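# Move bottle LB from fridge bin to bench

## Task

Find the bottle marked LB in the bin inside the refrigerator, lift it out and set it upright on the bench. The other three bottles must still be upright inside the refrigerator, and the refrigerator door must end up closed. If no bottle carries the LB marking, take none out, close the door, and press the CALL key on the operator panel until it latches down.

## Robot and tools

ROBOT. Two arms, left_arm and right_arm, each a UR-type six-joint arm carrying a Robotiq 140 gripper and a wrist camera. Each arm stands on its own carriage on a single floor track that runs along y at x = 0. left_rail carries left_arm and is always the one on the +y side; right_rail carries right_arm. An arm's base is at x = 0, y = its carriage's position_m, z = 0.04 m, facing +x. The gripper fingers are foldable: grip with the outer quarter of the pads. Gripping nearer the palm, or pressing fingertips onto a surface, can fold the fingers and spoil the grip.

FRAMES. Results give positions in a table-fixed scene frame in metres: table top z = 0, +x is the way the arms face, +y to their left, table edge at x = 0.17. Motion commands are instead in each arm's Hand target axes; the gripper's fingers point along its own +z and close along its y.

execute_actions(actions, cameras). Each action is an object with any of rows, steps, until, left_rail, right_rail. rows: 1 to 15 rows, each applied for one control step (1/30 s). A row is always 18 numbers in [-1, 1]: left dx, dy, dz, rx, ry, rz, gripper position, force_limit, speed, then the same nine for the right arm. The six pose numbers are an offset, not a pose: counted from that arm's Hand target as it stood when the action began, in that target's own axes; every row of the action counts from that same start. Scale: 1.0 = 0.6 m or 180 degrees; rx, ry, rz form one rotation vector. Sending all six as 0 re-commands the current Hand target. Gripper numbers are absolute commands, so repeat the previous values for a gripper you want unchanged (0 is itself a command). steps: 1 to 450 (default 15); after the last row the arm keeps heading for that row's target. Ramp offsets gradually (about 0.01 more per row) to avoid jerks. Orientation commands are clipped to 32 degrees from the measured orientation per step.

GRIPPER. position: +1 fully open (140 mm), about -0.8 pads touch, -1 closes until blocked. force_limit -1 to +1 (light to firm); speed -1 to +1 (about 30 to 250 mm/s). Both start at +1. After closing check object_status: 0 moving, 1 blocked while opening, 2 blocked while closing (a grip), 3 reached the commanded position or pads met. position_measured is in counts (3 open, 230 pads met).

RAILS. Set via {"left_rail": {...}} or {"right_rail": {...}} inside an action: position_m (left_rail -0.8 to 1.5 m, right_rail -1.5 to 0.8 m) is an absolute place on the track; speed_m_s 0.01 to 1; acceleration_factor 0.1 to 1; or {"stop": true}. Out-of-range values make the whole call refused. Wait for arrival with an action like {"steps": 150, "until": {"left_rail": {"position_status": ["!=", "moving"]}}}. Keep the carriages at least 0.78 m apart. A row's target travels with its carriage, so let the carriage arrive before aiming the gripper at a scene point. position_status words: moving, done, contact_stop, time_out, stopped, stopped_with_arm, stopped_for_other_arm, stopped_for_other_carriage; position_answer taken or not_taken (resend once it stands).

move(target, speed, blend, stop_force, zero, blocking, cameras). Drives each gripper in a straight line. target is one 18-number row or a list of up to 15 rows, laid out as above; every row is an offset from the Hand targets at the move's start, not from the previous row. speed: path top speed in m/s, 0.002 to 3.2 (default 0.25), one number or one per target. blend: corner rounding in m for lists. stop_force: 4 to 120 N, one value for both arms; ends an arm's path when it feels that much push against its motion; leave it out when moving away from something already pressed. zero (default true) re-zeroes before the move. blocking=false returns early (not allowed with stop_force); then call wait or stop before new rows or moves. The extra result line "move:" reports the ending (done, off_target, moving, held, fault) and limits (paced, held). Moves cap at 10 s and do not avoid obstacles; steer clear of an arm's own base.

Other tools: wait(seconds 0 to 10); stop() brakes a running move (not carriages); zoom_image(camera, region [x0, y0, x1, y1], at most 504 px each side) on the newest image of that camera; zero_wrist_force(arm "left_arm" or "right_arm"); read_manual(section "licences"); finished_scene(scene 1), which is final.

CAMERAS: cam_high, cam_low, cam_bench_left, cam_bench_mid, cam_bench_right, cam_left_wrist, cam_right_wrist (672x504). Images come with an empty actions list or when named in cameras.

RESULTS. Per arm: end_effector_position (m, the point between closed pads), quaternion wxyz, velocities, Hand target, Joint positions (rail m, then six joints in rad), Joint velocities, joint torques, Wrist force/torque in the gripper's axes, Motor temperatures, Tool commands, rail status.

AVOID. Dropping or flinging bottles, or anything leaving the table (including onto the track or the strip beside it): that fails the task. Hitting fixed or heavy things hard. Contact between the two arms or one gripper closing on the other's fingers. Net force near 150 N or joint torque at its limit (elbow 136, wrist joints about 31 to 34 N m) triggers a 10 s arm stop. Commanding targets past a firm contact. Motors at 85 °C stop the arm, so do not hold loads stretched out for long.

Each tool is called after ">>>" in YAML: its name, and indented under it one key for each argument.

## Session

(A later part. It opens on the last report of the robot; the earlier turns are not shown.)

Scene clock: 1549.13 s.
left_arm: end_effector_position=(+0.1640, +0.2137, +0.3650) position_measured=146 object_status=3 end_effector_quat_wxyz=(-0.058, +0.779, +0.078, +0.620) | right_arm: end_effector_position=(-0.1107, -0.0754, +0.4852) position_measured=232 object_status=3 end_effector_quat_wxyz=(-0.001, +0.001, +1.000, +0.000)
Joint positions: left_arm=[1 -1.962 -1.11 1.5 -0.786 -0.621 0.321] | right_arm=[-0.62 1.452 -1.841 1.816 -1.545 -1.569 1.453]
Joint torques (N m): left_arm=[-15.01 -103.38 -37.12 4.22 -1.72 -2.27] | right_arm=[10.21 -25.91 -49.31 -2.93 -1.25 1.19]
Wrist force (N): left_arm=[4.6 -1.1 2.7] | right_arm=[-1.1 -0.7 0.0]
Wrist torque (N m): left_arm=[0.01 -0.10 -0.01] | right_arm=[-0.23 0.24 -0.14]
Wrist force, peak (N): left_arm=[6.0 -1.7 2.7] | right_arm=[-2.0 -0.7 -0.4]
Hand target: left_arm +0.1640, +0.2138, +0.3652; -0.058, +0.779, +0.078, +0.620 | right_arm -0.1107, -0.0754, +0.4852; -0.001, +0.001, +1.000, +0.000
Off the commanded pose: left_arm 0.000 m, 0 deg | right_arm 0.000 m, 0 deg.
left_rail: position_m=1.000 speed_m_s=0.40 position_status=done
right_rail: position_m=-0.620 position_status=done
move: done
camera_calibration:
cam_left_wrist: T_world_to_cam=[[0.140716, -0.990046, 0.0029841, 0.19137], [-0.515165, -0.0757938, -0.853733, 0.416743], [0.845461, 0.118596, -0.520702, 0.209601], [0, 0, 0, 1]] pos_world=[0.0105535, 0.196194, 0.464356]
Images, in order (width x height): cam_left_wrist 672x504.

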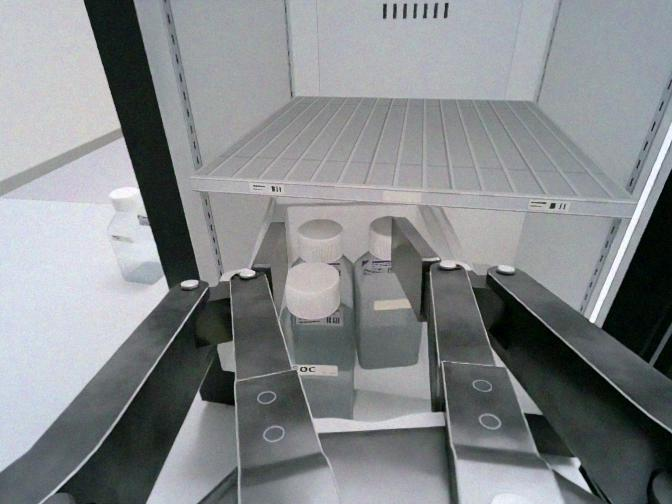

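>>> execute_actions:
  actions:
    - {"left_rail":{"position_m":1.45,"speed_m_s":0.5,"acceleration_factor":0.3},"steps":150,"until":{"left_rail":{"position_status":["!=","moving"]}}}

>>> move:
  target:
    - [-0.2095,0.0809,0.5827,-0.0578,-0.0006,0.0154,-0.1,-1,-0.5,0,0,0,0,0,0,-1,-1,-0.5]
  speed: 0.2
  cameras: ["cam_left_wrist"]

Scene clock: 1557.47 s.
left_arm: end_effector_position=(+0.1640, +0.6639, +0.3652) position_measured=146 object_status=3 end_effector_quat_wxyz=(-0.058, +0.779, +0.078, +0.620) | right_arm: end_effector_position=(-0.1107, -0.0754, +0.4852) position_measured=232 object_status=3 end_effector_quat_wxyz=(-0.001, +0.001, +1.000, +0.000)
Joint positions: left_arm=[1.45 -1.962 -1.11 1.5 -0.786 -0.621 0.321] | right_arm=[-0.62 1.452 -1.841 1.816 -1.545 -1.569 1.453]
Joint torques (N m): left_arm=[-6.49 -85.78 -47.4 0.07 -0.89 -1.84] | right_arm=[10.86 -26.53 -49.15 -3.06 -1.32 1.46]
Wrist force (N): left_arm=[4.4 -0.9 2.7] | right_arm=[-1.6 -0.8 -0.4]
Wrist torque (N m): left_arm=[0.05 -0.05 -0.01] | right_arm=[-0.24 0.34 -0.14]
Wrist force, peak (N): left_arm=[4.7 -2.1 3.3] | right_arm=[-1.9 -0.6 -0.7]
Hand target: left_arm +0.1640, +0.6638, +0.3652; -0.058, +0.779, +0.078, +0.620 | right_arm -0.1107, -0.0754, +0.4852; -0.001, +0.001, +1.000, +0.000
Tool commands: left_gripper/position=-0.14 left_gripper/force_limit=+0.0 left_gripper/speed=-1.0 right_gripper/position=-1.0 right_gripper/force_limit=-1.0 right_gripper/speed=-0.5
Off the commanded pose: left_arm 0.000 m, 0 deg | right_arm 0.000 m, 0 deg.
left_rail: position_m=1.450 speed_m_s=0.50 position_status=done
right_rail: position_m=-0.620 position_status=done

Scene clock: 1560.70 s.
left_arm: end_effector_position=(+0.4802, +0.6753, +0.1646) position_measured=141 object_status=3 end_effector_quat_wxyz=(-0.002, +0.783, +0.003, +0.622) | right_arm: end_effector_position=(-0.1107, -0.0754, +0.4852) position_measured=232 object_status=3 end_effector_quat_wxyz=(-0.001, +0.001, +1.000, +0.000)
Joint positions: left_arm=[1.45 -1.604 -0.996 1.971 -2.372 -0.231 1.392] | right_arm=[-0.62 1.452 -1.841 1.816 -1.545 -1.569 1.453]
Joint torques (N m): left_arm=[13.05 -64.9 -22.72 -8.92 -0.37 2.12] | right_arm=[11.33 -26.48 -49.25 -3.27 -1.25 1.49]
Wrist force (N): left_arm=[4.1 -0.6 2.6] | right_arm=[-1.6 -0.6 -0.3]
Wrist torque (N m): left_arm=[0.08 0.01 -0.07] | right_arm=[-0.20 0.34 -0.15]
Wrist force, peak (N): left_arm=[4.9 -0.7 2.9] | right_arm=[-2.0 -0.9 -0.7]
Hand target: left_arm +0.4802, +0.6753, +0.1646; -0.002, +0.783, +0.003, +0.622 | right_arm -0.1107, -0.0754, +0.4852; -0.001, +0.001, +1.000, +0.000
Off the commanded pose: left_arm 0.000 m, 0 deg | right_arm 0.000 m, 0 deg.
left_rail: position_m=1.450 speed_m_s=0.50 position_status=done
right_rail: position_m=-0.620 position_status=done
move: done
camera_calibration:
cam_left_wrist: T_world_to_cam=[[-0.0457433, -0.998948, -0.00333308, 0.70102], [-0.521227, 0.0267138, -0.853, 0.37697], [0.852192, -0.0372817, -0.5219, -0.114605], [0, 0, 0, 1]] pos_world=[0.326219, 0.68594, 0.26408]
Images, in order (width x height): cam_left_wrist 672x504.

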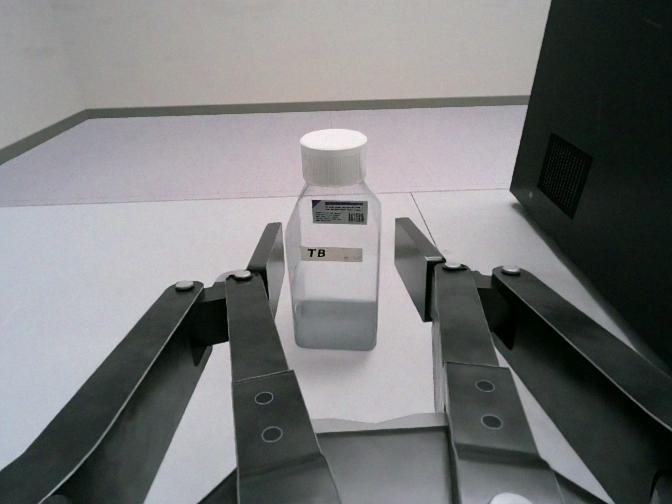

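>>> move:
  target: [0.0484,0,0.1903,0,0,0,-0.1,-1,-0.5,0,0,0,0,0,0,-1,-1,-0.5]
  speed: 0.06
  stop_force: 6
  cameras: ["cam_left_wrist"]

Scene clock: 1567.17 s.
left_arm: end_effector_position=(+0.5980, +0.6760, +0.1671) position_measured=141 object_status=3 end_effector_quat_wxyz=(-0.002, +0.783, +0.003, +0.622) | right_arm: end_effector_position=(-0.1107, -0.0754, +0.4852) position_measured=232 object_status=3 end_effector_quat_wxyz=(-0.001, +0.001, +1.000, +0.000)
Joint positions: left_arm=[1.45 -1.454 -0.857 1.891 -3.048 -0.252 2.026] | right_arm=[-0.62 1.452 -1.841 1.816 -1.545 -1.569 1.453]
Joint torques (N m): left_arm=[15.82 -72.56 -40.83 -9.56 -0.39 2.24] | right_arm=[9.37 -26.98 -48.92 -3.21 -1.32 1.31]
Wrist force (N): left_arm=[4.4 -0.7 2.9] | right_arm=[-1.5 -0.3 -0.7]
Wrist torque (N m): left_arm=[0.10 -0.08 -0.10] | right_arm=[-0.14 0.32 -0.15]
Wrist force, peak (N): left_arm=[4.5 -0.7 3.5] | right_arm=[-1.9 -0.9 -0.4]
Hand target: left_arm +0.5980, +0.6760, +0.1671; -0.002, +0.783, +0.003, +0.622 | right_arm -0.1107, -0.0754, +0.4852; -0.001, +0.001, +1.000, +0.000
Off the commanded pose: left_arm 0.000 m, 0 deg | right_arm 0.000 m, 0 deg.
left_rail: position_m=1.450 speed_m_s=0.50 position_status=done
right_rail: position_m=-0.620 position_status=done
move: done
camera_calibration:
cam_left_wrist: T_world_to_cam=[[-0.0466324, -0.998907, -0.00324061, 0.707664], [-0.521385, 0.0271069, -0.852891, 0.440389], [0.852047, -0.0380827, -0.522079, -0.213028], [0, 0, 0, 1]] pos_world=[0.444122, 0.68684, 0.266679]
Images, in order (width x height): cam_left_wrist 672x504.

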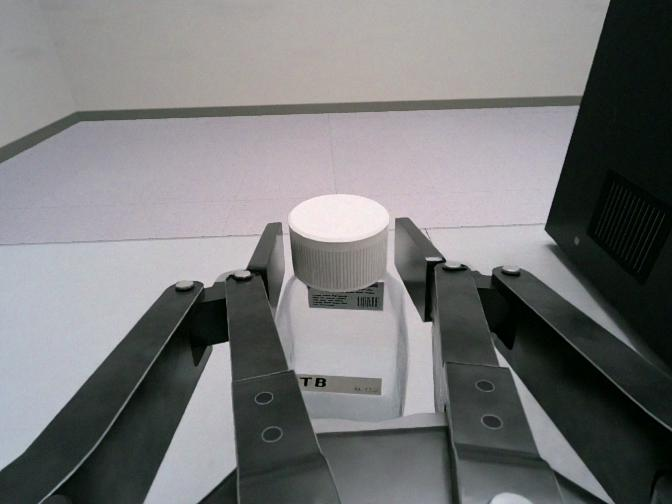

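>>> execute_actions:
  actions:
    - {"rows":[[0.0085,0,-0.0097,0,0,0,-0.1,-1,-0.5,0,0,0,0,0,0,-1,-1,-0.5],[0.0169,0,-0.0193,0,0,0,-0.1,-1,-0.5,0,0,0,0,0,0,-1,-1,-0.5]],"steps":30}
    - {"rows":[[0,0,0,0,0,0,-1,0,-1,0,0,0,0,0,0,-1,-1,-0.5]],"steps":60}
  cameras: ["cam_left_wrist"]

Scene clock: 1575.87 s.
left_arm: end_effector_position=(+0.5890, +0.6760, +0.1796) position_measured=161 object_status=2 end_effector_quat_wxyz=(-0.002, +0.783, +0.003, +0.622) | right_arm: end_effector_position=(-0.1107, -0.0754, +0.4852) position_measured=232 object_status=3 end_effector_quat_wxyz=(-0.001, +0.001, +1.000, +0.000)
Joint positions: left_arm=[1.45 -1.465 -0.886 1.902 -2.99 -0.248 1.985] | right_arm=[-0.62 1.452 -1.841 1.816 -1.545 -1.569 1.453]
Joint torques (N m): left_arm=[-8.62 -97.06 -26.14 -0.7 2.95 0.93] | right_arm=[11.48 -26.41 -48.55 -3.48 -1.21 1.31]
Wrist force (N): left_arm=[5.9 -0.1 1.7] | right_arm=[-1.4 -0.5 -0.5]
Wrist torque (N m): left_arm=[-0.01 -0.01 -0.25] | right_arm=[-0.18 0.29 -0.15]
Wrist force, peak (N): left_arm=[6.2 -0.2 2.1] | right_arm=[-2.0 -0.9 -0.4]
Hand target: left_arm +0.5890, +0.6760, +0.1796; -0.002, +0.783, +0.003, +0.622 | right_arm -0.1107, -0.0754, +0.4852; -0.001, +0.001, +1.000, +0.000
Off the commanded pose: left_arm 0.000 m, 0 deg | right_arm 0.000 m, 0 deg.
left_rail: position_m=1.450 speed_m_s=0.50 position_status=done
right_rail: position_m=-0.620 position_status=done
camera_calibration:
cam_left_wrist: T_world_to_cam=[[-0.0466324, -0.998907, -0.00324061, 0.707184], [-0.521385, 0.0271069, -0.852891, 0.446275], [0.852047, -0.0380827, -0.522079, -0.19889], [0, 0, 0, 1]] pos_world=[0.435122, 0.68674, 0.279079]
Images, in order (width x height): cam_left_wrist 672x504.

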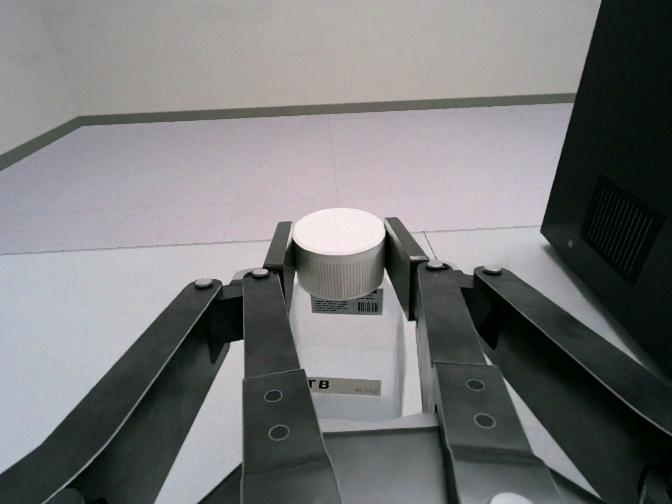

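>>> move:
  target:
    - [0.0974,0,-0.0226,0,0,0,-1,0,-1,0,0,0,0,0,0,-1,-1,-0.5]
    - [0.2512,0,-0.2448,0,0,0,-1,0,-1,0,0,0,0,0,0,-1,-1,-0.5]
    - [0.1393,0.02,-0.8004,0.0578,0.0006,-0.0154,-1,0,-1,0,0,0,0,0,0,-1,-1,-0.5]
  speed: [0.06,0.15,0.15]
  blend: [0.01,0.03,0]
  cameras: ["cam_left_wrist"]

Scene clock: 1587.17 s.
left_arm: end_effector_position=(+0.1403, +0.6611, +0.3694) position_measured=161 object_status=2 end_effector_quat_wxyz=(-0.058, +0.779, +0.078, +0.620) | right_arm: end_effector_position=(-0.1107, -0.0754, +0.4852) position_measured=232 object_status=3 end_effector_quat_wxyz=(-0.001, +0.001, +1.000, +0.000)
Joint positions: left_arm=[1.45 -1.986 -1.099 1.475 -0.759 -0.644 0.305] | right_arm=[-0.62 1.452 -1.841 1.816 -1.545 -1.569 1.453]
Joint torques (N m): left_arm=[-14.53 -73.59 -57.2 4.26 -2 -2.24] | right_arm=[10.93 -26.57 -48.07 -3.59 -1.54 1.58]
Wrist force (N): left_arm=[0.9 -1.3 3.5] | right_arm=[-1.2 -0.8 -0.4]
Wrist torque (N m): left_arm=[-0.02 -0.12 0.00] | right_arm=[-0.23 0.27 -0.15]
Wrist force, peak (N): left_arm=[6.3 0.0 2.0] | right_arm=[-2.1 -0.4 -0.2]
Hand target: left_arm +0.1401, +0.6611, +0.3694; -0.058, +0.779, +0.078, +0.620 | right_arm -0.1107, -0.0754, +0.4852; -0.001, +0.001, +1.000, +0.000
Off the commanded pose: left_arm 0.000 m, 0 deg | right_arm 0.000 m, 0 deg.
left_rail: position_m=1.450 speed_m_s=0.50 position_status=done
right_rail: position_m=-0.620 position_status=done
move: done
camera_calibration:
cam_left_wrist: T_world_to_cam=[[0.140594, -0.990063, 0.00294478, 0.637681], [-0.515302, -0.0757144, -0.853657, 0.441975], [0.845398, 0.118501, -0.520827, 0.17902], [0, 0, 0, 1]] pos_world=[-0.0132464, 0.643594, 0.468656]
Images, in order (width x height): cam_left_wrist 672x504.

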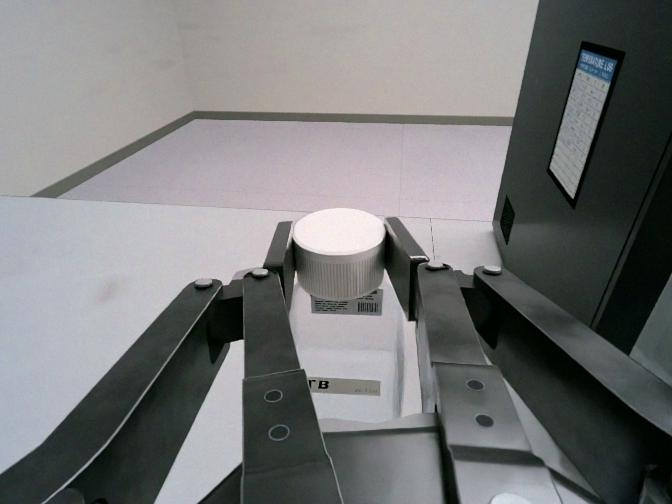

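>>> execute_actions:
  actions:
    - {"left_rail":{"position_m":1.0,"speed_m_s":0.4,"acceleration_factor":0.2},"steps":150,"until":{"left_rail":{"position_status":["!=","moving"]}}}

>>> move:
  target: [0.015,0.1133,0.1863,0,0,0,-1,0,-1,0,0,0,0,0,0,-1,-1,-0.5]
  speed: 0.1

>>> move:
  target: [-0.1623,0,0.0373,0,0,0,-1,0,-1,0,0,0,0,0,0,-1,-1,-0.5]
  speed: 0.025
  stop_force: 5
  cameras: ["cam_left_wrist"]

Scene clock: 1593.57 s.
left_arm: end_effector_position=(+0.1401, +0.2111, +0.3694) position_measured=161 object_status=2 end_effector_quat_wxyz=(-0.058, +0.779, +0.078, +0.620) | right_arm: end_effector_position=(-0.1107, -0.0754, +0.4852) position_measured=232 object_status=3 end_effector_quat_wxyz=(-0.001, +0.001, +1.000, +0.000)
Joint positions: left_arm=[1 -1.986 -1.099 1.475 -0.759 -0.644 0.305] | right_arm=[-0.62 1.452 -1.841 1.816 -1.545 -1.569 1.453]
Joint torques (N m): left_arm=[-9.82 -85.14 -50.01 -0.34 2.51 -2.02] | right_arm=[11.54 -25.6 -48.6 -3.48 -1.39 1.45]
Wrist force (N): left_arm=[0.9 -1.2 3.4] | right_arm=[-1.3 -0.8 -0.1]
Wrist torque (N m): left_arm=[0.00 -0.14 0.01] | right_arm=[-0.25 0.29 -0.15]
Wrist force, peak (N): left_arm=[0.8 -2.3 3.8] | right_arm=[-2.1 -0.4 -0.3]
Hand target: left_arm +0.1401, +0.2111, +0.3694; -0.058, +0.779, +0.078, +0.620 | right_arm -0.1107, -0.0754, +0.4852; -0.001, +0.001, +1.000, +0.000
Tool commands: left_gripper/position=-1.0 left_gripper/force_limit=+0.0 left_gripper/speed=-1.0 right_gripper/position=-1.0 right_gripper/force_limit=-1.0 right_gripper/speed=-0.5
Off the commanded pose: left_arm 0.000 m, 0 deg | right_arm 0.000 m, 0 deg.
left_rail: position_m=1.000 speed_m_s=0.40 position_status=done
right_rail: position_m=-0.620 position_status=done

Scene clock: 1595.40 s.
left_arm: end_effector_position=(+0.2620, +0.1658, +0.3535) position_measured=161 object_status=2 end_effector_quat_wxyz=(-0.058, +0.779, +0.078, +0.620) | right_arm: end_effector_position=(-0.1107, -0.0754, +0.4852) position_measured=232 object_status=3 end_effector_quat_wxyz=(-0.001, +0.001, +1.000, +0.000)
Joint positions: left_arm=[1 -1.836 -1.06 1.453 -0.873 -0.508 0.42] | right_arm=[-0.62 1.452 -1.841 1.816 -1.545 -1.569 1.453]
Joint torques (N m): left_arm=[11.67 -77.31 -58.51 -4.72 5.76 1.97] | right_arm=[11.84 -26.46 -48.29 -3.67 -1.46 1.42]
Wrist force (N): left_arm=[1.1 -2.7 3.0] | right_arm=[-1.2 -0.5 -0.7]
Wrist torque (N m): left_arm=[0.09 -0.12 0.13] | right_arm=[-0.17 0.26 -0.15]
Wrist force, peak (N): left_arm=[1.0 -0.7 4.7] | right_arm=[-1.6 -0.9 -0.8]
Hand target: left_arm +0.2621, +0.1657, +0.3535; -0.058, +0.779, +0.078, +0.620 | right_arm -0.1107, -0.0754, +0.4852; -0.001, +0.001, +1.000, +0.000
Off the commanded pose: left_arm 0.000 m, 0 deg | right_arm 0.000 m, 0 deg.
left_rail: position_m=1.000 speed_m_s=0.40 position_status=done
right_rail: position_m=-0.620 position_status=done
move: done

Scene clock: 1599.70 s.
left_arm: end_effector_position=(+0.2622, +0.1652, +0.2784) position_measured=161 object_status=2 end_effector_quat_wxyz=(-0.058, +0.779, +0.078, +0.620) | right_arm: end_effector_position=(-0.1107, -0.0754, +0.4852) position_measured=232 object_status=3 end_effector_quat_wxyz=(-0.001, +0.001, +1.000, +0.000)
Joint positions: left_arm=[1 -1.836 -1.005 1.511 -0.986 -0.507 0.42] | right_arm=[-0.62 1.452 -1.841 1.816 -1.545 -1.569 1.453]
Joint torques (N m): left_arm=[-2.05 -111.46 -57.75 2.04 1.72 0.27] | right_arm=[11.31 -26.09 -48.52 -3.7 -1.48 1.42]
Wrist force (N): left_arm=[0.7 -4.0 4.6] | right_arm=[-1.5 -0.2 -0.5]
Wrist torque (N m): left_arm=[0.24 0.00 0.36] | right_arm=[-0.11 0.33 -0.14]
Wrist force, peak (N): left_arm=[8.6 -3.6 5.1] | right_arm=[-2.0 -0.9 -0.5]
Hand target: left_arm +0.2622, +0.1652, +0.2784; -0.058, +0.779, +0.078, +0.620 (not the last commanded pose) | right_arm -0.1107, -0.0754, +0.4852; -0.001, +0.001, +1.000, +0.000
Off the commanded pose: left_arm 0.025 m, 0 deg | right_arm 0.000 m, 0 deg.
left_rail: position_m=1.000 speed_m_s=0.40 position_status=done
right_rail: position_m=-0.620 position_status=done
move: contact (left_arm)
camera_calibration:
cam_left_wrist: T_world_to_cam=[[0.140806, -0.990033, 0.00294453, 0.129797], [-0.515156, -0.0758067, -0.853737, 0.38964], [0.845451, 0.118695, -0.520696, 0.0871679], [0, 0, 0, 1]] pos_world=[0.108753, 0.147694, 0.377656]
Images, in order (width x height): cam_left_wrist 672x504.

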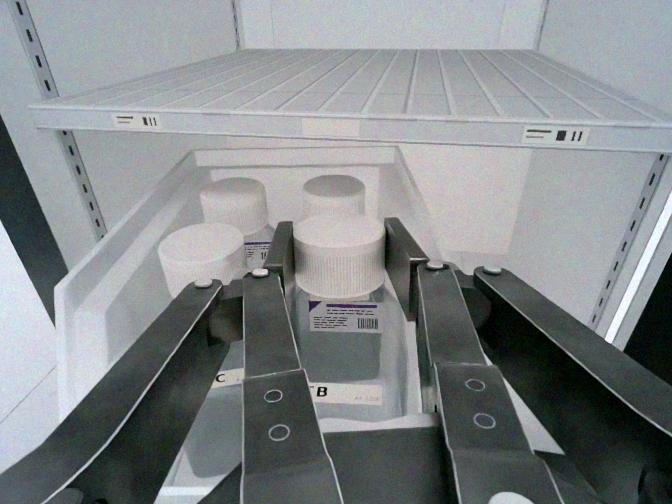

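>>> move:
  target:
    - [0.0112,0,0.003,0,0,0,-1,0,-1,0,0,0,0,0,0,-1,-1,-0.5]
    - [0.0165,0,0.0264,0,0,0,-1,0,-1,0,0,0,0,0,0,-1,-1,-0.5]
  speed: 0.03

>>> move:
  target: [-0.0487,0,0.0112,0,0,0,-1,0,-1,0,0,0,0,0,0,-1,-1,-0.5]
  speed: 0.012
  stop_force: 5
  cameras: ["cam_left_wrist"]

Scene clock: 1604.90 s.
left_arm: end_effector_position=(+0.2793, +0.1687, +0.2845) position_measured=161 object_status=2 end_effector_quat_wxyz=(-0.058, +0.779, +0.078, +0.620) | right_arm: end_effector_position=(-0.1107, -0.0754, +0.4852) position_measured=232 object_status=3 end_effector_quat_wxyz=(-0.001, +0.001, +1.000, +0.000)
Joint positions: left_arm=[1 -1.818 -1.018 1.522 -0.999 -0.492 0.438] | right_arm=[-0.62 1.452 -1.841 1.816 -1.545 -1.569 1.453]
Joint torques (N m): left_arm=[11.63 -110.12 -35.97 -3.41 4.99 2.26] | right_arm=[11.15 -27.45 -48.3 -3.78 -1.42 1.58]
Wrist force (N): left_arm=[1.5 -0.9 3.4] | right_arm=[-1.5 -0.3 -0.6]
Wrist torque (N m): left_arm=[0.03 -0.22 -0.16] | right_arm=[-0.13 0.33 -0.15]
Wrist force, peak (N): left_arm=[0.8 -4.2 4.8] | right_arm=[-2.1 -0.6 -0.7]
Hand target: left_arm +0.2795, +0.1687, +0.2844; -0.058, +0.779, +0.078, +0.620 | right_arm -0.1107, -0.0754, +0.4852; -0.001, +0.001, +1.000, +0.000
Off the commanded pose: left_arm 0.000 m, 0 deg | right_arm 0.000 m, 0 deg.
left_rail: position_m=1.000 speed_m_s=0.40 position_status=done
right_rail: position_m=-0.620 position_status=done
move: done

Scene clock: 1608.00 s.
left_arm: end_effector_position=(+0.2795, +0.1686, +0.2631) position_measured=161 object_status=2 end_effector_quat_wxyz=(-0.058, +0.779, +0.078, +0.620) | right_arm: end_effector_position=(-0.1107, -0.0754, +0.4852) position_measured=232 object_status=3 end_effector_quat_wxyz=(-0.001, +0.001, +1.000, +0.000)
Joint positions: left_arm=[1 -1.818 -1.001 1.536 -1.031 -0.491 0.438] | right_arm=[-0.62 1.452 -1.841 1.816 -1.545 -1.569 1.453]
Joint torques (N m): left_arm=[11.94 -104.48 -51.65 1.23 -1.97 0.58] | right_arm=[10.79 -27 -48.62 -3.76 -1.35 1.42]
Wrist force (N): left_arm=[7.2 -0.3 1.4] | right_arm=[-1.5 -0.2 -0.4]
Wrist torque (N m): left_arm=[0.16 0.10 -0.04] | right_arm=[-0.09 0.33 -0.14]
Wrist force, peak (N): left_arm=[14.5 0.4 -1.1] | right_arm=[-1.7 -0.7 -0.9]
Hand target: left_arm +0.2795, +0.1686, +0.2631; -0.058, +0.779, +0.078, +0.620 (not the last commanded pose) | right_arm -0.1107, -0.0754, +0.4852; -0.001, +0.001, +1.000, +0.000
Off the commanded pose: left_arm 0.009 m, 0 deg | right_arm 0.000 m, 0 deg.
left_rail: position_m=1.000 speed_m_s=0.40 position_status=done
right_rail: position_m=-0.620 position_status=done
move: contact (left_arm)
camera_calibration:
cam_left_wrist: T_world_to_cam=[[0.140755, -0.99004, 0.00285917, 0.130712], [-0.5151, -0.0756977, -0.853781, 0.385733], [0.845494, 0.118701, -0.520624, 0.0641509], [0, 0, 0, 1]] pos_world=[0.126054, 0.150994, 0.362356]
Images, in order (width x height): cam_left_wrist 672x504.

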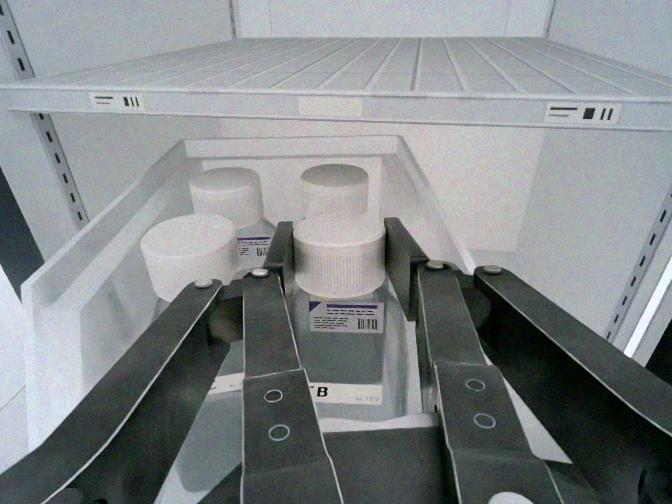

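>>> execute_actions:
  actions:
    - {"rows":[[0,0,0,0,0,0,-0.14,0,-1,0,0,0,0,0,0,-1,-1,-0.5]],"steps":45}

>>> move:
  target:
    - [-0.0525,0,-0.228,0,0,0,-0.14,0,-1,0,0,0,0,0,0,-1,-1,-0.5]
  speed: 0.07
  cameras: ["cam_left_wrist"]

Scene clock: 1612.07 s.
left_arm: end_effector_position=(+0.2795, +0.1686, +0.2631) position_measured=146 object_status=3 end_effector_quat_wxyz=(-0.058, +0.779, +0.078, +0.620) | right_arm: end_effector_position=(-0.1107, -0.0754, +0.4852) position_measured=232 object_status=3 end_effector_quat_wxyz=(-0.001, +0.001, +1.000, +0.000)
Joint positions: left_arm=[1 -1.818 -1.001 1.536 -1.031 -0.491 0.438] | right_arm=[-0.62 1.452 -1.841 1.816 -1.545 -1.569 1.453]
Joint torques (N m): left_arm=[9.53 -108 -52.18 1.25 -0.86 -0.51] | right_arm=[10.75 -26.34 -48.4 -3.87 -1.27 1.65]
Wrist force (N): left_arm=[4.4 -0.8 2.8] | right_arm=[-1.4 -0.4 -0.5]
Wrist torque (N m): left_arm=[0.05 -0.02 -0.15] | right_arm=[-0.15 0.32 -0.15]
Wrist force, peak (N): left_arm=[7.4 -0.5 1.6] | right_arm=[-1.8 -0.6 -0.9]
Hand target: left_arm +0.2795, +0.1686, +0.2631; -0.058, +0.779, +0.078, +0.620 | right_arm -0.1107, -0.0754, +0.4852; -0.001, +0.001, +1.000, +0.000
Off the commanded pose: left_arm 0.000 m, 0 deg | right_arm 0.000 m, 0 deg.
left_rail: position_m=1.000 speed_m_s=0.40 position_status=done
right_rail: position_m=-0.620 position_status=done

Scene clock: 1614.53 s.
left_arm: end_effector_position=(+0.1420, +0.1415, +0.2631) position_measured=146 object_status=3 end_effector_quat_wxyz=(-0.058, +0.779, +0.078, +0.620) | right_arm: end_effector_position=(-0.1107, -0.0754, +0.4852) position_measured=232 object_status=3 end_effector_quat_wxyz=(-0.001, +0.001, +1.000, +0.000)
Joint positions: left_arm=[1 -1.954 -0.926 1.399 -0.873 -0.614 0.326] | right_arm=[-0.62 1.452 -1.841 1.816 -1.545 -1.569 1.453]
Joint torques (N m): left_arm=[-15.25 -80.91 -53.64 3.57 -1.78 -2.61] | right_arm=[11.08 -26.38 -48.41 -3.79 -1.31 1.6]
Wrist force (N): left_arm=[4.1 -1.0 2.6] | right_arm=[-1.6 -0.4 -0.3]
Wrist torque (N m): left_arm=[-0.01 0.00 -0.03] | right_arm=[-0.16 0.35 -0.14]
Wrist force, peak (N): left_arm=[4.7 -0.9 3.7] | right_arm=[-1.8 -0.8 -0.6]
Hand target: left_arm +0.1418, +0.1415, +0.2631; -0.058, +0.779, +0.078, +0.620 | right_arm -0.1107, -0.0754, +0.4852; -0.001, +0.001, +1.000, +0.000
Off the commanded pose: left_arm 0.000 m, 0 deg | right_arm 0.000 m, 0 deg.
left_rail: position_m=1.000 speed_m_s=0.40 position_status=done
right_rail: position_m=-0.620 position_status=done
move: done
camera_calibration:
cam_left_wrist: T_world_to_cam=[[0.140672, -0.990052, 0.00291249, 0.123329], [-0.515178, -0.0757106, -0.853733, 0.312795], [0.84546, 0.118596, -0.520703, 0.183737], [0, 0, 0, 1]] pos_world=[-0.0115464, 0.123994, 0.362356]
Images, in order (width x height): cam_left_wrist 672x504.

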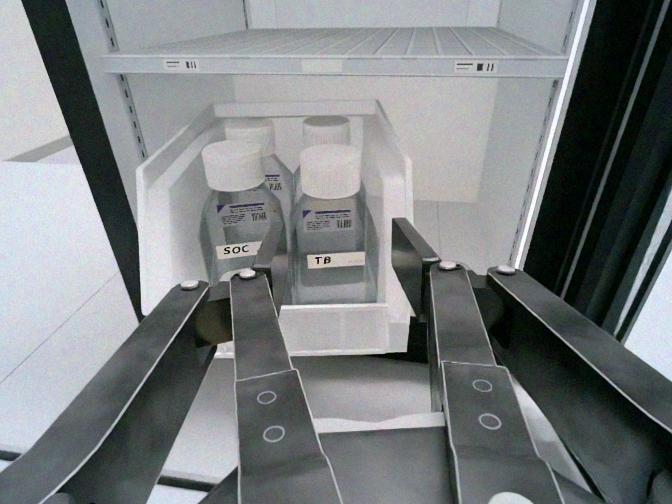

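>>> zoom_image:
  camera: "cam_left_wrist"
  region: [190, 100, 400, 340]

Scaled by 2.100 from the camera's 672x504 image, which has a finer 960x720 frame.

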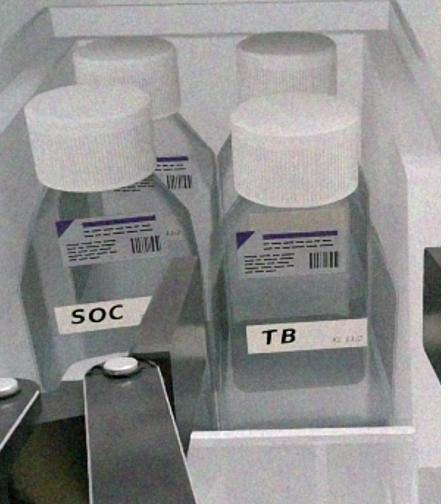

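>>> execute_actions:
  actions: []
  cameras: ["cam_high","cam_left_wrist","cam_bench_mid"]

Scene clock: 1626.63 s.
left_arm: end_effector_position=(+0.1418, +0.1415, +0.2631) position_measured=146 object_status=3 end_effector_quat_wxyz=(-0.058, +0.779, +0.078, +0.620) | right_arm: end_effector_position=(-0.1107, -0.0754, +0.4852) position_measured=232 object_status=3 end_effector_quat_wxyz=(-0.001, +0.001, +1.000, +0.000)
Joint positions: left_arm=[1 -1.954 -0.925 1.398 -0.873 -0.614 0.326] | right_arm=[-0.62 1.452 -1.841 1.816 -1.545 -1.569 1.453]
Joint velocities: within noise
Joint torques (N m): left_arm=[-13.61 -83.58 -54 3.72 -1.68 -2.01] | right_arm=[10.49 -26.33 -48.33 -3.73 -1.18 1.65]
Motor temperatures (°C): left_arm=[29 29 27 34 35 30] | right_arm=[29 32 30 30 33 32]
Wrist force (N): left_arm=[4.2 -0.7 2.5] | right_arm=[-1.3 -0.4 -0.3]
Wrist torque (N m): left_arm=[0.06 -0.01 -0.03] | right_arm=[-0.14 0.29 -0.15]
Wrist force, peak (N): left_arm=[4.7 -1.3 3.1] | right_arm=[-1.9 -1.2 -0.4]
Hand target: left_arm +0.1418, +0.1415, +0.2631; -0.058, +0.779, +0.078, +0.620 | right_arm -0.1107, -0.0754, +0.4852; -0.001, +0.001, +1.000, +0.000
Tool commands: left_gripper/position=-0.14 left_gripper/force_limit=+0.0 left_gripper/speed=-1.0 right_gripper/position=-1.0 right_gripper/force_limit=-1.0 right_gripper/speed=-0.5
Off the commanded pose: left_arm 0.000 m, 0 deg | right_arm 0.000 m, 0 deg.
left_rail: position_m=1.000 speed_m_s=0.40 position_status=done
right_rail: position_m=-0.620 position_status=done
camera_calibration:
cam_left_wrist: T_world_to_cam=[[0.140806, -0.990033, 0.00294328, 0.123247], [-0.515085, -0.0757954, -0.853782, 0.312628], [0.845495, 0.118702, -0.520623, 0.183824], [0, 0, 0, 1]] pos_world=[-0.0117466, 0.123894, 0.362256]
Images, in order (width x height): cam_high 672x504, cam_bench_mid 672x504, cam_left_wrist 672x504.

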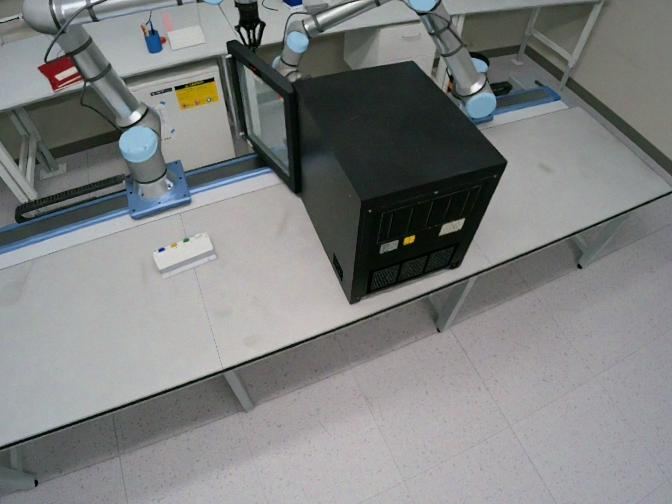

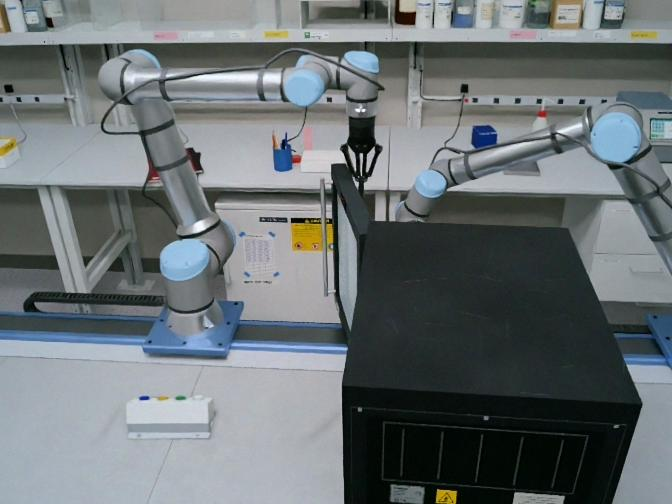

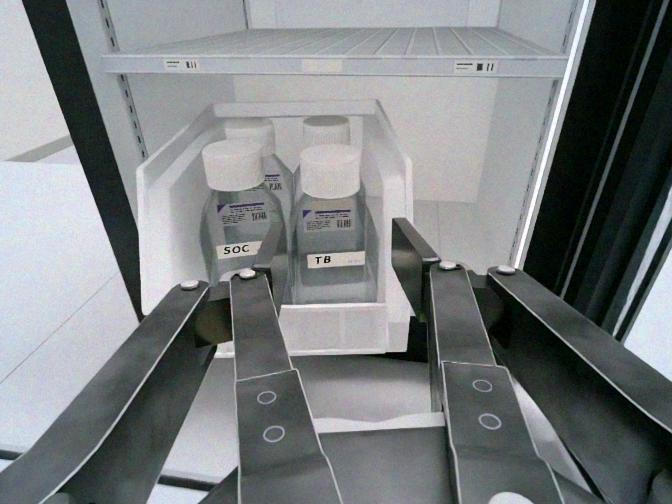

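>>> move:
  target:
    - [0,0,0,0,0,0,-1,-1,-0.5,0,0,0,0,0,0,-1,-1,-0.5]
    - [-0.179,-0.082,0.058,0,0,0,-1,-1,-0.5,0,0,0,0,0,0,-1,-1,-0.5]
  speed: 0.12
  cameras: ["cam_left_wrist"]

Scene clock: 1633.57 s.
left_arm: end_effector_position=(+0.1421, +0.1908, +0.1504) position_measured=232 object_status=3 end_effector_quat_wxyz=(-0.058, +0.779, +0.078, +0.620) | right_arm: end_effector_position=(-0.1107, -0.0754, +0.4852) position_measured=232 object_status=3 end_effector_quat_wxyz=(-0.001, +0.001, +1.000, +0.000)
Joint positions: left_arm=[1 -1.975 -0.891 1.572 -1.069 -0.633 0.312] | right_arm=[-0.62 1.452 -1.841 1.816 -1.545 -1.569 1.453]
Joint torques (N m): left_arm=[-13.07 -77.54 -29.67 -3.48 -1.72 1.01] | right_arm=[11.5 -27.63 -48.33 -3.82 -1.19 1.89]
Wrist force (N): left_arm=[4.2 -0.9 3.0] | right_arm=[-1.4 -0.4 -0.6]
Wrist torque (N m): left_arm=[0.05 0.00 -0.02] | right_arm=[-0.15 0.30 -0.15]
Wrist force, peak (N): left_arm=[5.0 -2.2 3.2] | right_arm=[-1.8 -1.2 -0.5]
Hand target: left_arm +0.1421, +0.1909, +0.1503; -0.058, +0.779, +0.078, +0.620 | right_arm -0.1107, -0.0754, +0.4852; -0.001, +0.001, +1.000, +0.000
Off the commanded pose: left_arm 0.000 m, 0 deg | right_arm 0.000 m, 0 deg.
left_rail: position_m=1.000 speed_m_s=0.40 position_status=done
right_rail: position_m=-0.620 position_status=done
move: done
camera_calibration:
cam_left_wrist: T_world_to_cam=[[0.140814, -0.990032, 0.00295579, 0.17244], [-0.515082, -0.07581, -0.853782, 0.220393], [0.845495, 0.118702, -0.520623, 0.119084], [0, 0, 0, 1]] pos_world=[-0.0114467, 0.173294, 0.249656]
Images, in order (width x height): cam_left_wrist 672x504.

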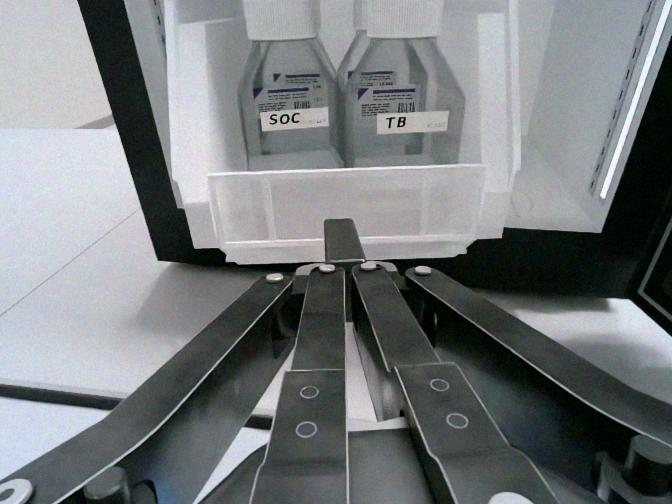

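>>> move:
  target: [0.014,-0.048,0.059,0,0,0,-1,-1,-0.5,0,0,0,0,0,0,-1,-1,-0.5]
  speed: 0.08
  stop_force: 25

>>> move:
  target: [0.018,0.016,0.08,0,0,0,-1,-1,-0.5,0,0,0,0,0,0,-1,-1,-0.5]
  speed: 0.03
  stop_force: 25
  cameras: ["cam_left_wrist"]

Scene clock: 1646.80 s.
left_arm: end_effector_position=(+0.1722, +0.2262, +0.1503) position_measured=232 object_status=3 end_effector_quat_wxyz=(-0.058, +0.779, +0.078, +0.620) | right_arm: end_effector_position=(-0.1107, -0.0754, +0.4852) position_measured=232 object_status=3 end_effector_quat_wxyz=(-0.001, +0.001, +1.000, +0.000)
Joint positions: left_arm=[1 -1.958 -0.944 1.67 -1.124 -0.618 0.323] | right_arm=[-0.62 1.452 -1.841 1.816 -1.545 -1.569 1.453]
Joint torques (N m): left_arm=[13.59 -106.36 -25.57 -2.49 2.88 0.75] | right_arm=[11.21 -27.34 -48.58 -4.02 -1.27 2.11]
Wrist force (N): left_arm=[3.8 0.8 0.8] | right_arm=[-1.4 -0.5 -0.4]
Wrist torque (N m): left_arm=[0.04 -0.06 0.00] | right_arm=[-0.18 0.32 -0.15]
Wrist force, peak (N): left_arm=[4.4 -1.6 3.4] | right_arm=[-2.0 -0.8 -0.2]
Hand target: left_arm +0.1722, +0.2262, +0.1503; -0.058, +0.779, +0.078, +0.620 | right_arm -0.1107, -0.0754, +0.4852; -0.001, +0.001, +1.000, +0.000
Off the commanded pose: left_arm 0.000 m, 0 deg | right_arm 0.000 m, 0 deg.
left_rail: position_m=1.000 speed_m_s=0.40 position_status=done
right_rail: position_m=-0.620 position_status=done
move: done

Scene clock: 1649.50 s.
left_arm: end_effector_position=(+0.2223, +0.2263, +0.1501) position_measured=232 object_status=3 end_effector_quat_wxyz=(-0.058, +0.779, +0.078, +0.620) | right_arm: end_effector_position=(-0.1107, -0.0754, +0.4852) position_measured=232 object_status=3 end_effector_quat_wxyz=(-0.001, +0.001, +1.000, +0.000)
Joint positions: left_arm=[1 -1.902 -0.956 1.696 -1.172 -0.566 0.364] | right_arm=[-0.62 1.452 -1.841 1.816 -1.545 -1.569 1.453]
Joint torques (N m): left_arm=[17.75 -100.85 -25.03 -3.94 4.23 2.48] | right_arm=[10.48 -27.16 -49.24 -3.99 -1.18 2.07]
Wrist force (N): left_arm=[7.5 -2.5 -4.6] | right_arm=[-1.5 -0.6 -0.4]
Wrist torque (N m): left_arm=[0.01 0.12 -0.16] | right_arm=[-0.19 0.32 -0.15]
Wrist force, peak (N): left_arm=[8.2 -2.3 -4.6] | right_arm=[-2.0 -0.4 -0.5]
Hand target: left_arm +0.2223, +0.2263, +0.1501; -0.058, +0.779, +0.078, +0.620 | right_arm -0.1107, -0.0754, +0.4852; -0.001, +0.001, +1.000, +0.000
Off the commanded pose: left_arm 0.000 m, 0 deg | right_arm 0.000 m, 0 deg.
left_rail: position_m=1.000 speed_m_s=0.40 position_status=done
right_rail: position_m=-0.620 position_status=done
move: done
camera_calibration:
cam_left_wrist: T_world_to_cam=[[0.140806, -0.990033, 0.00294328, 0.196185], [-0.515085, -0.0757954, -0.853782, 0.264179], [0.845495, 0.118702, -0.520623, 0.0468331], [0, 0, 0, 1]] pos_world=[0.0688534, 0.208694, 0.249356]
Images, in order (width x height): cam_left_wrist 672x504.

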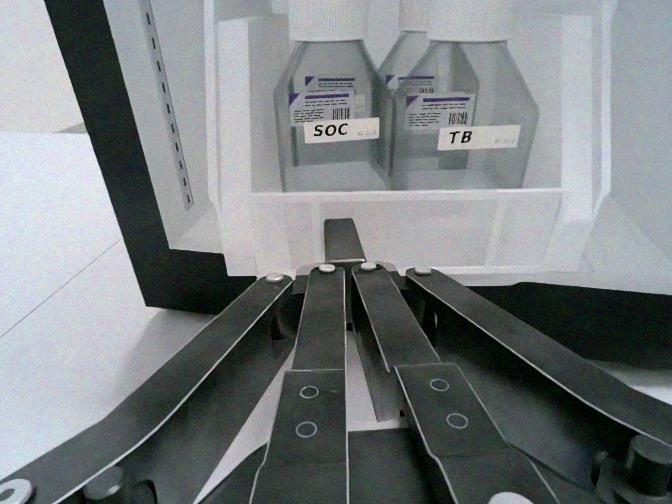

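>>> move:
  target: [0.018,0.016,0.08,0,0,0,-1,-1,-0.5,0,0,0,0,0,0,-1,-1,-0.5]
  speed: 0.03
  stop_force: 20
  cameras: ["cam_left_wrist"]

Scene clock: 1655.03 s.
left_arm: end_effector_position=(+0.2725, +0.2263, +0.1500) position_measured=232 object_status=3 end_effector_quat_wxyz=(-0.058, +0.779, +0.078, +0.620) | right_arm: end_effector_position=(-0.1107, -0.0754, +0.4852) position_measured=232 object_status=3 end_effector_quat_wxyz=(-0.001, +0.001, +1.000, +0.000)
Joint positions: left_arm=[1 -1.843 -0.964 1.718 -1.228 -0.514 0.413] | right_arm=[-0.62 1.452 -1.841 1.816 -1.545 -1.569 1.453]
Joint torques (N m): left_arm=[17.77 -101.21 -25.19 -4.09 4.42 2.05] | right_arm=[11.19 -27.35 -48.89 -4.17 -1.22 2.13]
Wrist force (N): left_arm=[7.5 -2.6 -5.1] | right_arm=[-1.7 -0.9 -0.4]
Wrist torque (N m): left_arm=[0.03 0.17 -0.14] | right_arm=[-0.25 0.37 -0.14]
Wrist force, peak (N): left_arm=[8.4 -2.3 -4.6] | right_arm=[-2.0 -0.6 -0.7]
Hand target: left_arm +0.2725, +0.2263, +0.1500; -0.058, +0.779, +0.078, +0.620 | right_arm -0.1107, -0.0754, +0.4852; -0.001, +0.001, +1.000, +0.000
Off the commanded pose: left_arm 0.000 m, 0 deg | right_arm 0.000 m, 0 deg.
left_rail: position_m=1.000 speed_m_s=0.40 position_status=done
right_rail: position_m=-0.620 position_status=done
move: done
camera_calibration:
cam_left_wrist: T_world_to_cam=[[0.140806, -0.990033, 0.00294328, 0.18923], [-0.515085, -0.0757954, -0.853782, 0.289907], [0.845495, 0.118702, -0.520623, 0.00440986], [0, 0, 0, 1]] pos_world=[0.118953, 0.208794, 0.249256]
Images, in order (width x height): cam_left_wrist 672x504.

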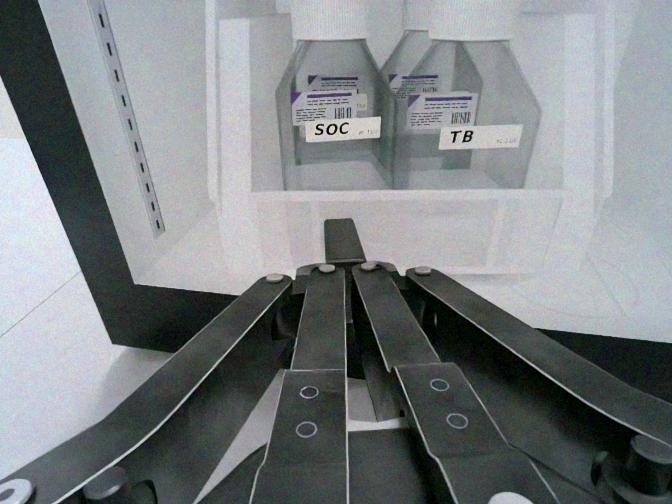

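>>> move:
  target: [0.0165,0.015,0.0735,0,0,0,-1,-1,-0.5,0,0,0,0,0,0,-1,-1,-0.5]
  speed: 0.03
  stop_force: 20
  cameras: ["cam_left_wrist"]

Scene clock: 1658.77 s.
left_arm: end_effector_position=(+0.2846, +0.2264, +0.1499) position_measured=232 object_status=3 end_effector_quat_wxyz=(-0.058, +0.778, +0.078, +0.620) | right_arm: end_effector_position=(-0.1107, -0.0754, +0.4852) position_measured=232 object_status=3 end_effector_quat_wxyz=(-0.001, +0.001, +1.000, +0.000)
Joint positions: left_arm=[1 -1.829 -0.966 1.722 -1.242 -0.501 0.427] | right_arm=[-0.62 1.452 -1.841 1.816 -1.545 -1.569 1.453]
Joint torques (N m): left_arm=[-15.19 -71.96 -47.19 2.01 -1.47 -0.85] | right_arm=[11.08 -27.43 -48.64 -4.21 -1.19 1.97]
Wrist force (N): left_arm=[4.5 -1.1 2.5] | right_arm=[-1.5 -0.5 -0.4]
Wrist torque (N m): left_arm=[-0.04 -0.11 -0.12] | right_arm=[-0.18 0.33 -0.15]
Wrist force, peak (N): left_arm=[7.6 -13.8 -31.4] | right_arm=[-1.9 -0.8 -0.3]
Hand target: left_arm +0.2846, +0.2264, +0.1499; -0.058, +0.778, +0.078, +0.620 (not the last commanded pose) | right_arm -0.1107, -0.0754, +0.4852; -0.001, +0.001, +1.000, +0.000
Off the commanded pose: left_arm 0.034 m, 0 deg | right_arm 0.000 m, 0 deg.
left_rail: position_m=1.000 speed_m_s=0.40 position_status=done
right_rail: position_m=-0.620 position_status=done
move: contact (left_arm)
camera_calibration:
cam_left_wrist: T_world_to_cam=[[0.140898, -0.99002, 0.00290487, 0.187521], [-0.515076, -0.0758097, -0.853786, 0.296057], [0.845485, 0.1188, -0.520617, -0.00589323], [0, 0, 0, 1]] pos_world=[0.131053, 0.208794, 0.249156]
Images, in order (width x height): cam_left_wrist 672x504.

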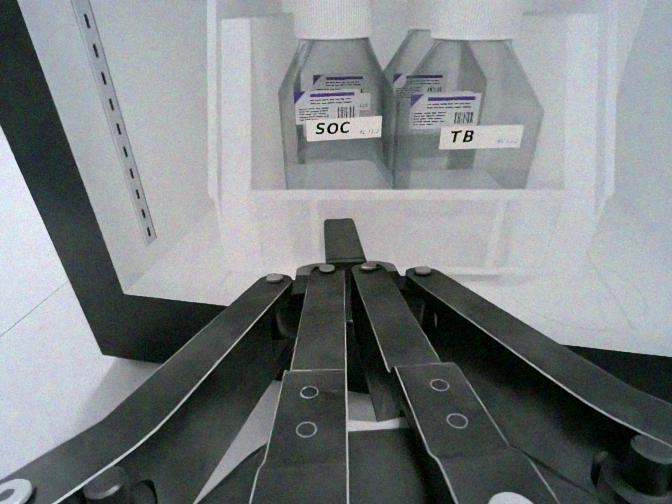

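>>> move:
  target:
    - [-0.0037,-0.0032,-0.016,0,0,0,-1,-1,-0.5,0,0,0,0,0,0,-1,-1,-0.5]
    - [-0.0012,-0.052,-0.0067,0,0,0,-1,-1,-0.5,0,0,0,0,0,0,-1,-1,-0.5]
  speed: 0.08

>>> move:
  target: [0.019,0.0165,0.085,0,0,0,-1,-1,-0.5,0,0,0,0,0,0,-1,-1,-0.5]
  speed: 0.025
  stop_force: 30
  cameras: ["cam_left_wrist"]

Scene clock: 1667.80 s.
left_arm: end_effector_position=(+0.2745, +0.2561, +0.1499) position_measured=232 object_status=3 end_effector_quat_wxyz=(-0.058, +0.778, +0.078, +0.620) | right_arm: end_effector_position=(-0.1107, -0.0754, +0.4852) position_measured=232 object_status=3 end_effector_quat_wxyz=(-0.001, +0.001, +1.000, +0.000)
Joint positions: left_arm=[1 -1.851 -1 1.783 -1.25 -0.521 0.406] | right_arm=[-0.62 1.452 -1.841 1.816 -1.545 -1.569 1.453]
Joint torques (N m): left_arm=[-13.27 -99.47 -26.2 -4.05 -1.53 -2] | right_arm=[10.68 -28.03 -48.46 -4.35 -1.2 2.14]
Wrist force (N): left_arm=[4.6 -0.9 3.1] | right_arm=[-1.8 -0.7 -0.8]
Wrist torque (N m): left_arm=[0.02 -0.15 0.00] | right_arm=[-0.23 0.40 -0.15]
Wrist force, peak (N): left_arm=[5.2 -1.1 2.7] | right_arm=[-1.9 -0.9 -0.6]
Hand target: left_arm +0.2745, +0.2562, +0.1499; -0.058, +0.778, +0.078, +0.620 | right_arm -0.1107, -0.0754, +0.4852; -0.001, +0.001, +1.000, +0.000
Off the commanded pose: left_arm 0.000 m, 0 deg | right_arm 0.000 m, 0 deg.
left_rail: position_m=1.000 speed_m_s=0.40 position_status=done
right_rail: position_m=-0.620 position_status=done
move: done

Scene clock: 1670.40 s.
left_arm: end_effector_position=(+0.3039, +0.2564, +0.1498) position_measured=232 object_status=3 end_effector_quat_wxyz=(-0.058, +0.778, +0.078, +0.620) | right_arm: end_effector_position=(-0.1107, -0.0754, +0.4852) position_measured=232 object_status=3 end_effector_quat_wxyz=(-0.001, +0.001, +1.000, +0.000)
Joint positions: left_arm=[1 -1.815 -1.004 1.794 -1.288 -0.489 0.44] | right_arm=[-0.62 1.452 -1.841 1.816 -1.545 -1.569 1.453]
Joint torques (N m): left_arm=[-9.49 -66.94 -46.49 1.93 -0.06 -1.23] | right_arm=[11.27 -27.87 -49.02 -4.22 -1.22 2.18]
Wrist force (N): left_arm=[3.9 -6.4 -4.5] | right_arm=[-1.1 -0.2 -0.6]
Wrist torque (N m): left_arm=[0.11 -0.13 -0.19] | right_arm=[-0.10 0.26 -0.15]
Wrist force, peak (N): left_arm=[4.8 -16.6 -42.4] | right_arm=[-1.8 -0.4 -0.6]
Hand target: left_arm +0.3039, +0.2564, +0.1498; -0.058, +0.778, +0.078, +0.620 (not the last commanded pose) | right_arm -0.1107, -0.0754, +0.4852; -0.001, +0.001, +1.000, +0.000
Off the commanded pose: left_arm 0.024 m, 0 deg | right_arm 0.000 m, 0 deg.
left_rail: position_m=1.000 speed_m_s=0.40 position_status=done
right_rail: position_m=-0.620 position_status=done
move: contact (left_arm)
camera_calibration:
cam_left_wrist: T_world_to_cam=[[0.140949, -0.990012, 0.00298773, 0.214458], [-0.514989, -0.0758961, -0.85383, 0.308257], [0.845529, 0.118808, -0.520543, -0.0259387], [0, 0, 0, 1]] pos_world=[0.150453, 0.238794, 0.249056]
Images, in order (width x height): cam_left_wrist 672x504.

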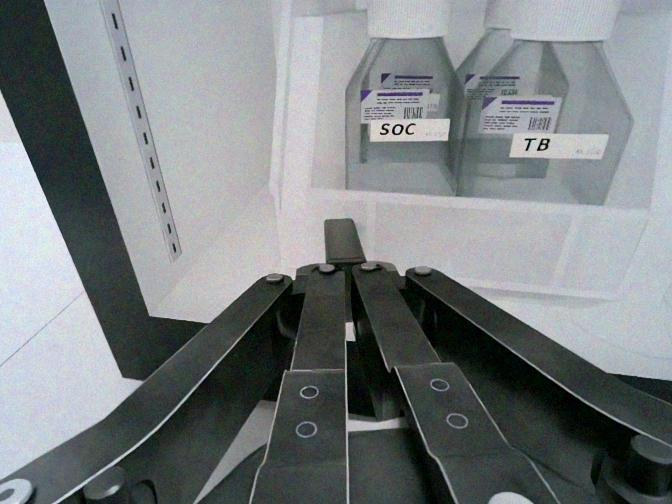

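>>> move:
  target:
    - [-0.0585,-0.051,-0.255,0,0,0,-1,-1,-0.5,0,0,0,0,0,0,-1,-1,-0.5]
    - [0.43,-0.051,-0.367,0,0,0,-1,-1,-0.5,0,0,0,0,0,0,-1,-1,-0.5]
  speed: 0.2
  cameras: ["cam_left_wrist","cam_bench_right"]

Scene clock: 1678.23 s.
left_arm: end_effector_position=(+0.1438, +0.2581, +0.4503) position_measured=232 object_status=3 end_effector_quat_wxyz=(-0.058, +0.778, +0.078, +0.620) | right_arm: end_effector_position=(-0.1107, -0.0754, +0.4852) position_measured=232 object_status=3 end_effector_quat_wxyz=(-0.001, +0.001, +1.000, +0.000)
Joint positions: left_arm=[1 -2.005 -1.214 1.492 -0.651 -0.662 0.293] | right_arm=[-0.62 1.452 -1.841 1.816 -1.545 -1.569 1.453]
Joint torques (N m): left_arm=[-9.75 -93.41 -56.58 3.61 -2.08 -2.13] | right_arm=[10.78 -28.67 -49.16 -4.11 -1.18 2.26]
Wrist force (N): left_arm=[4.7 -1.3 2.9] | right_arm=[-1.2 -0.7 -0.7]
Wrist torque (N m): left_arm=[-0.05 -0.11 -0.02] | right_arm=[-0.23 0.25 -0.15]
Wrist force, peak (N): left_arm=[3.9 -6.7 -4.8] | right_arm=[-1.7 -1.2 -0.5]
Hand target: left_arm +0.1438, +0.2581, +0.4504; -0.058, +0.778, +0.078, +0.620 | right_arm -0.1107, -0.0754, +0.4852; -0.001, +0.001, +1.000, +0.000
Off the commanded pose: left_arm 0.000 m, 0 deg | right_arm 0.000 m, 0 deg.
left_rail: position_m=1.000 speed_m_s=0.40 position_status=done
right_rail: position_m=-0.620 position_status=done
move: done
camera_calibration:
cam_left_wrist: T_world_to_cam=[[0.140949, -0.990012, 0.00298898, 0.237809], [-0.515061, -0.0759074, -0.853786, 0.482404], [0.845486, 0.118801, -0.520615, 0.265641], [0, 0, 0, 1]] pos_world=[-0.00964712, 0.240494, 0.549456]
Images, in order (width x height): cam_bench_right 672x504, cam_left_wrist 672x504.

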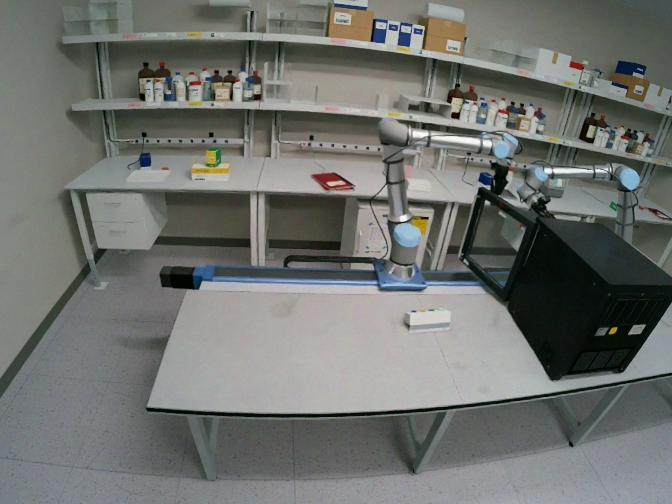

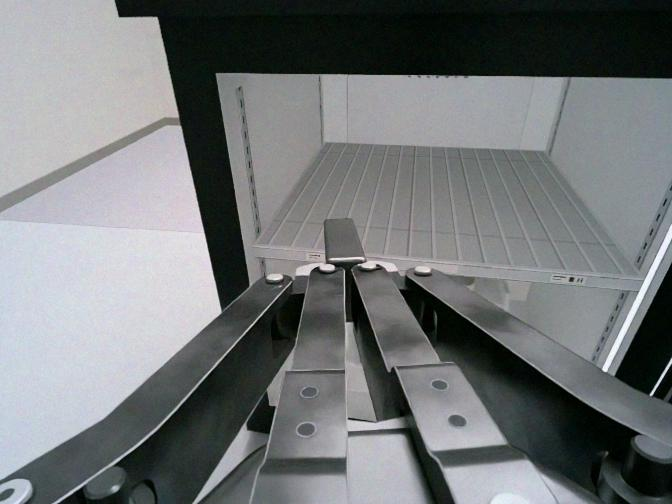

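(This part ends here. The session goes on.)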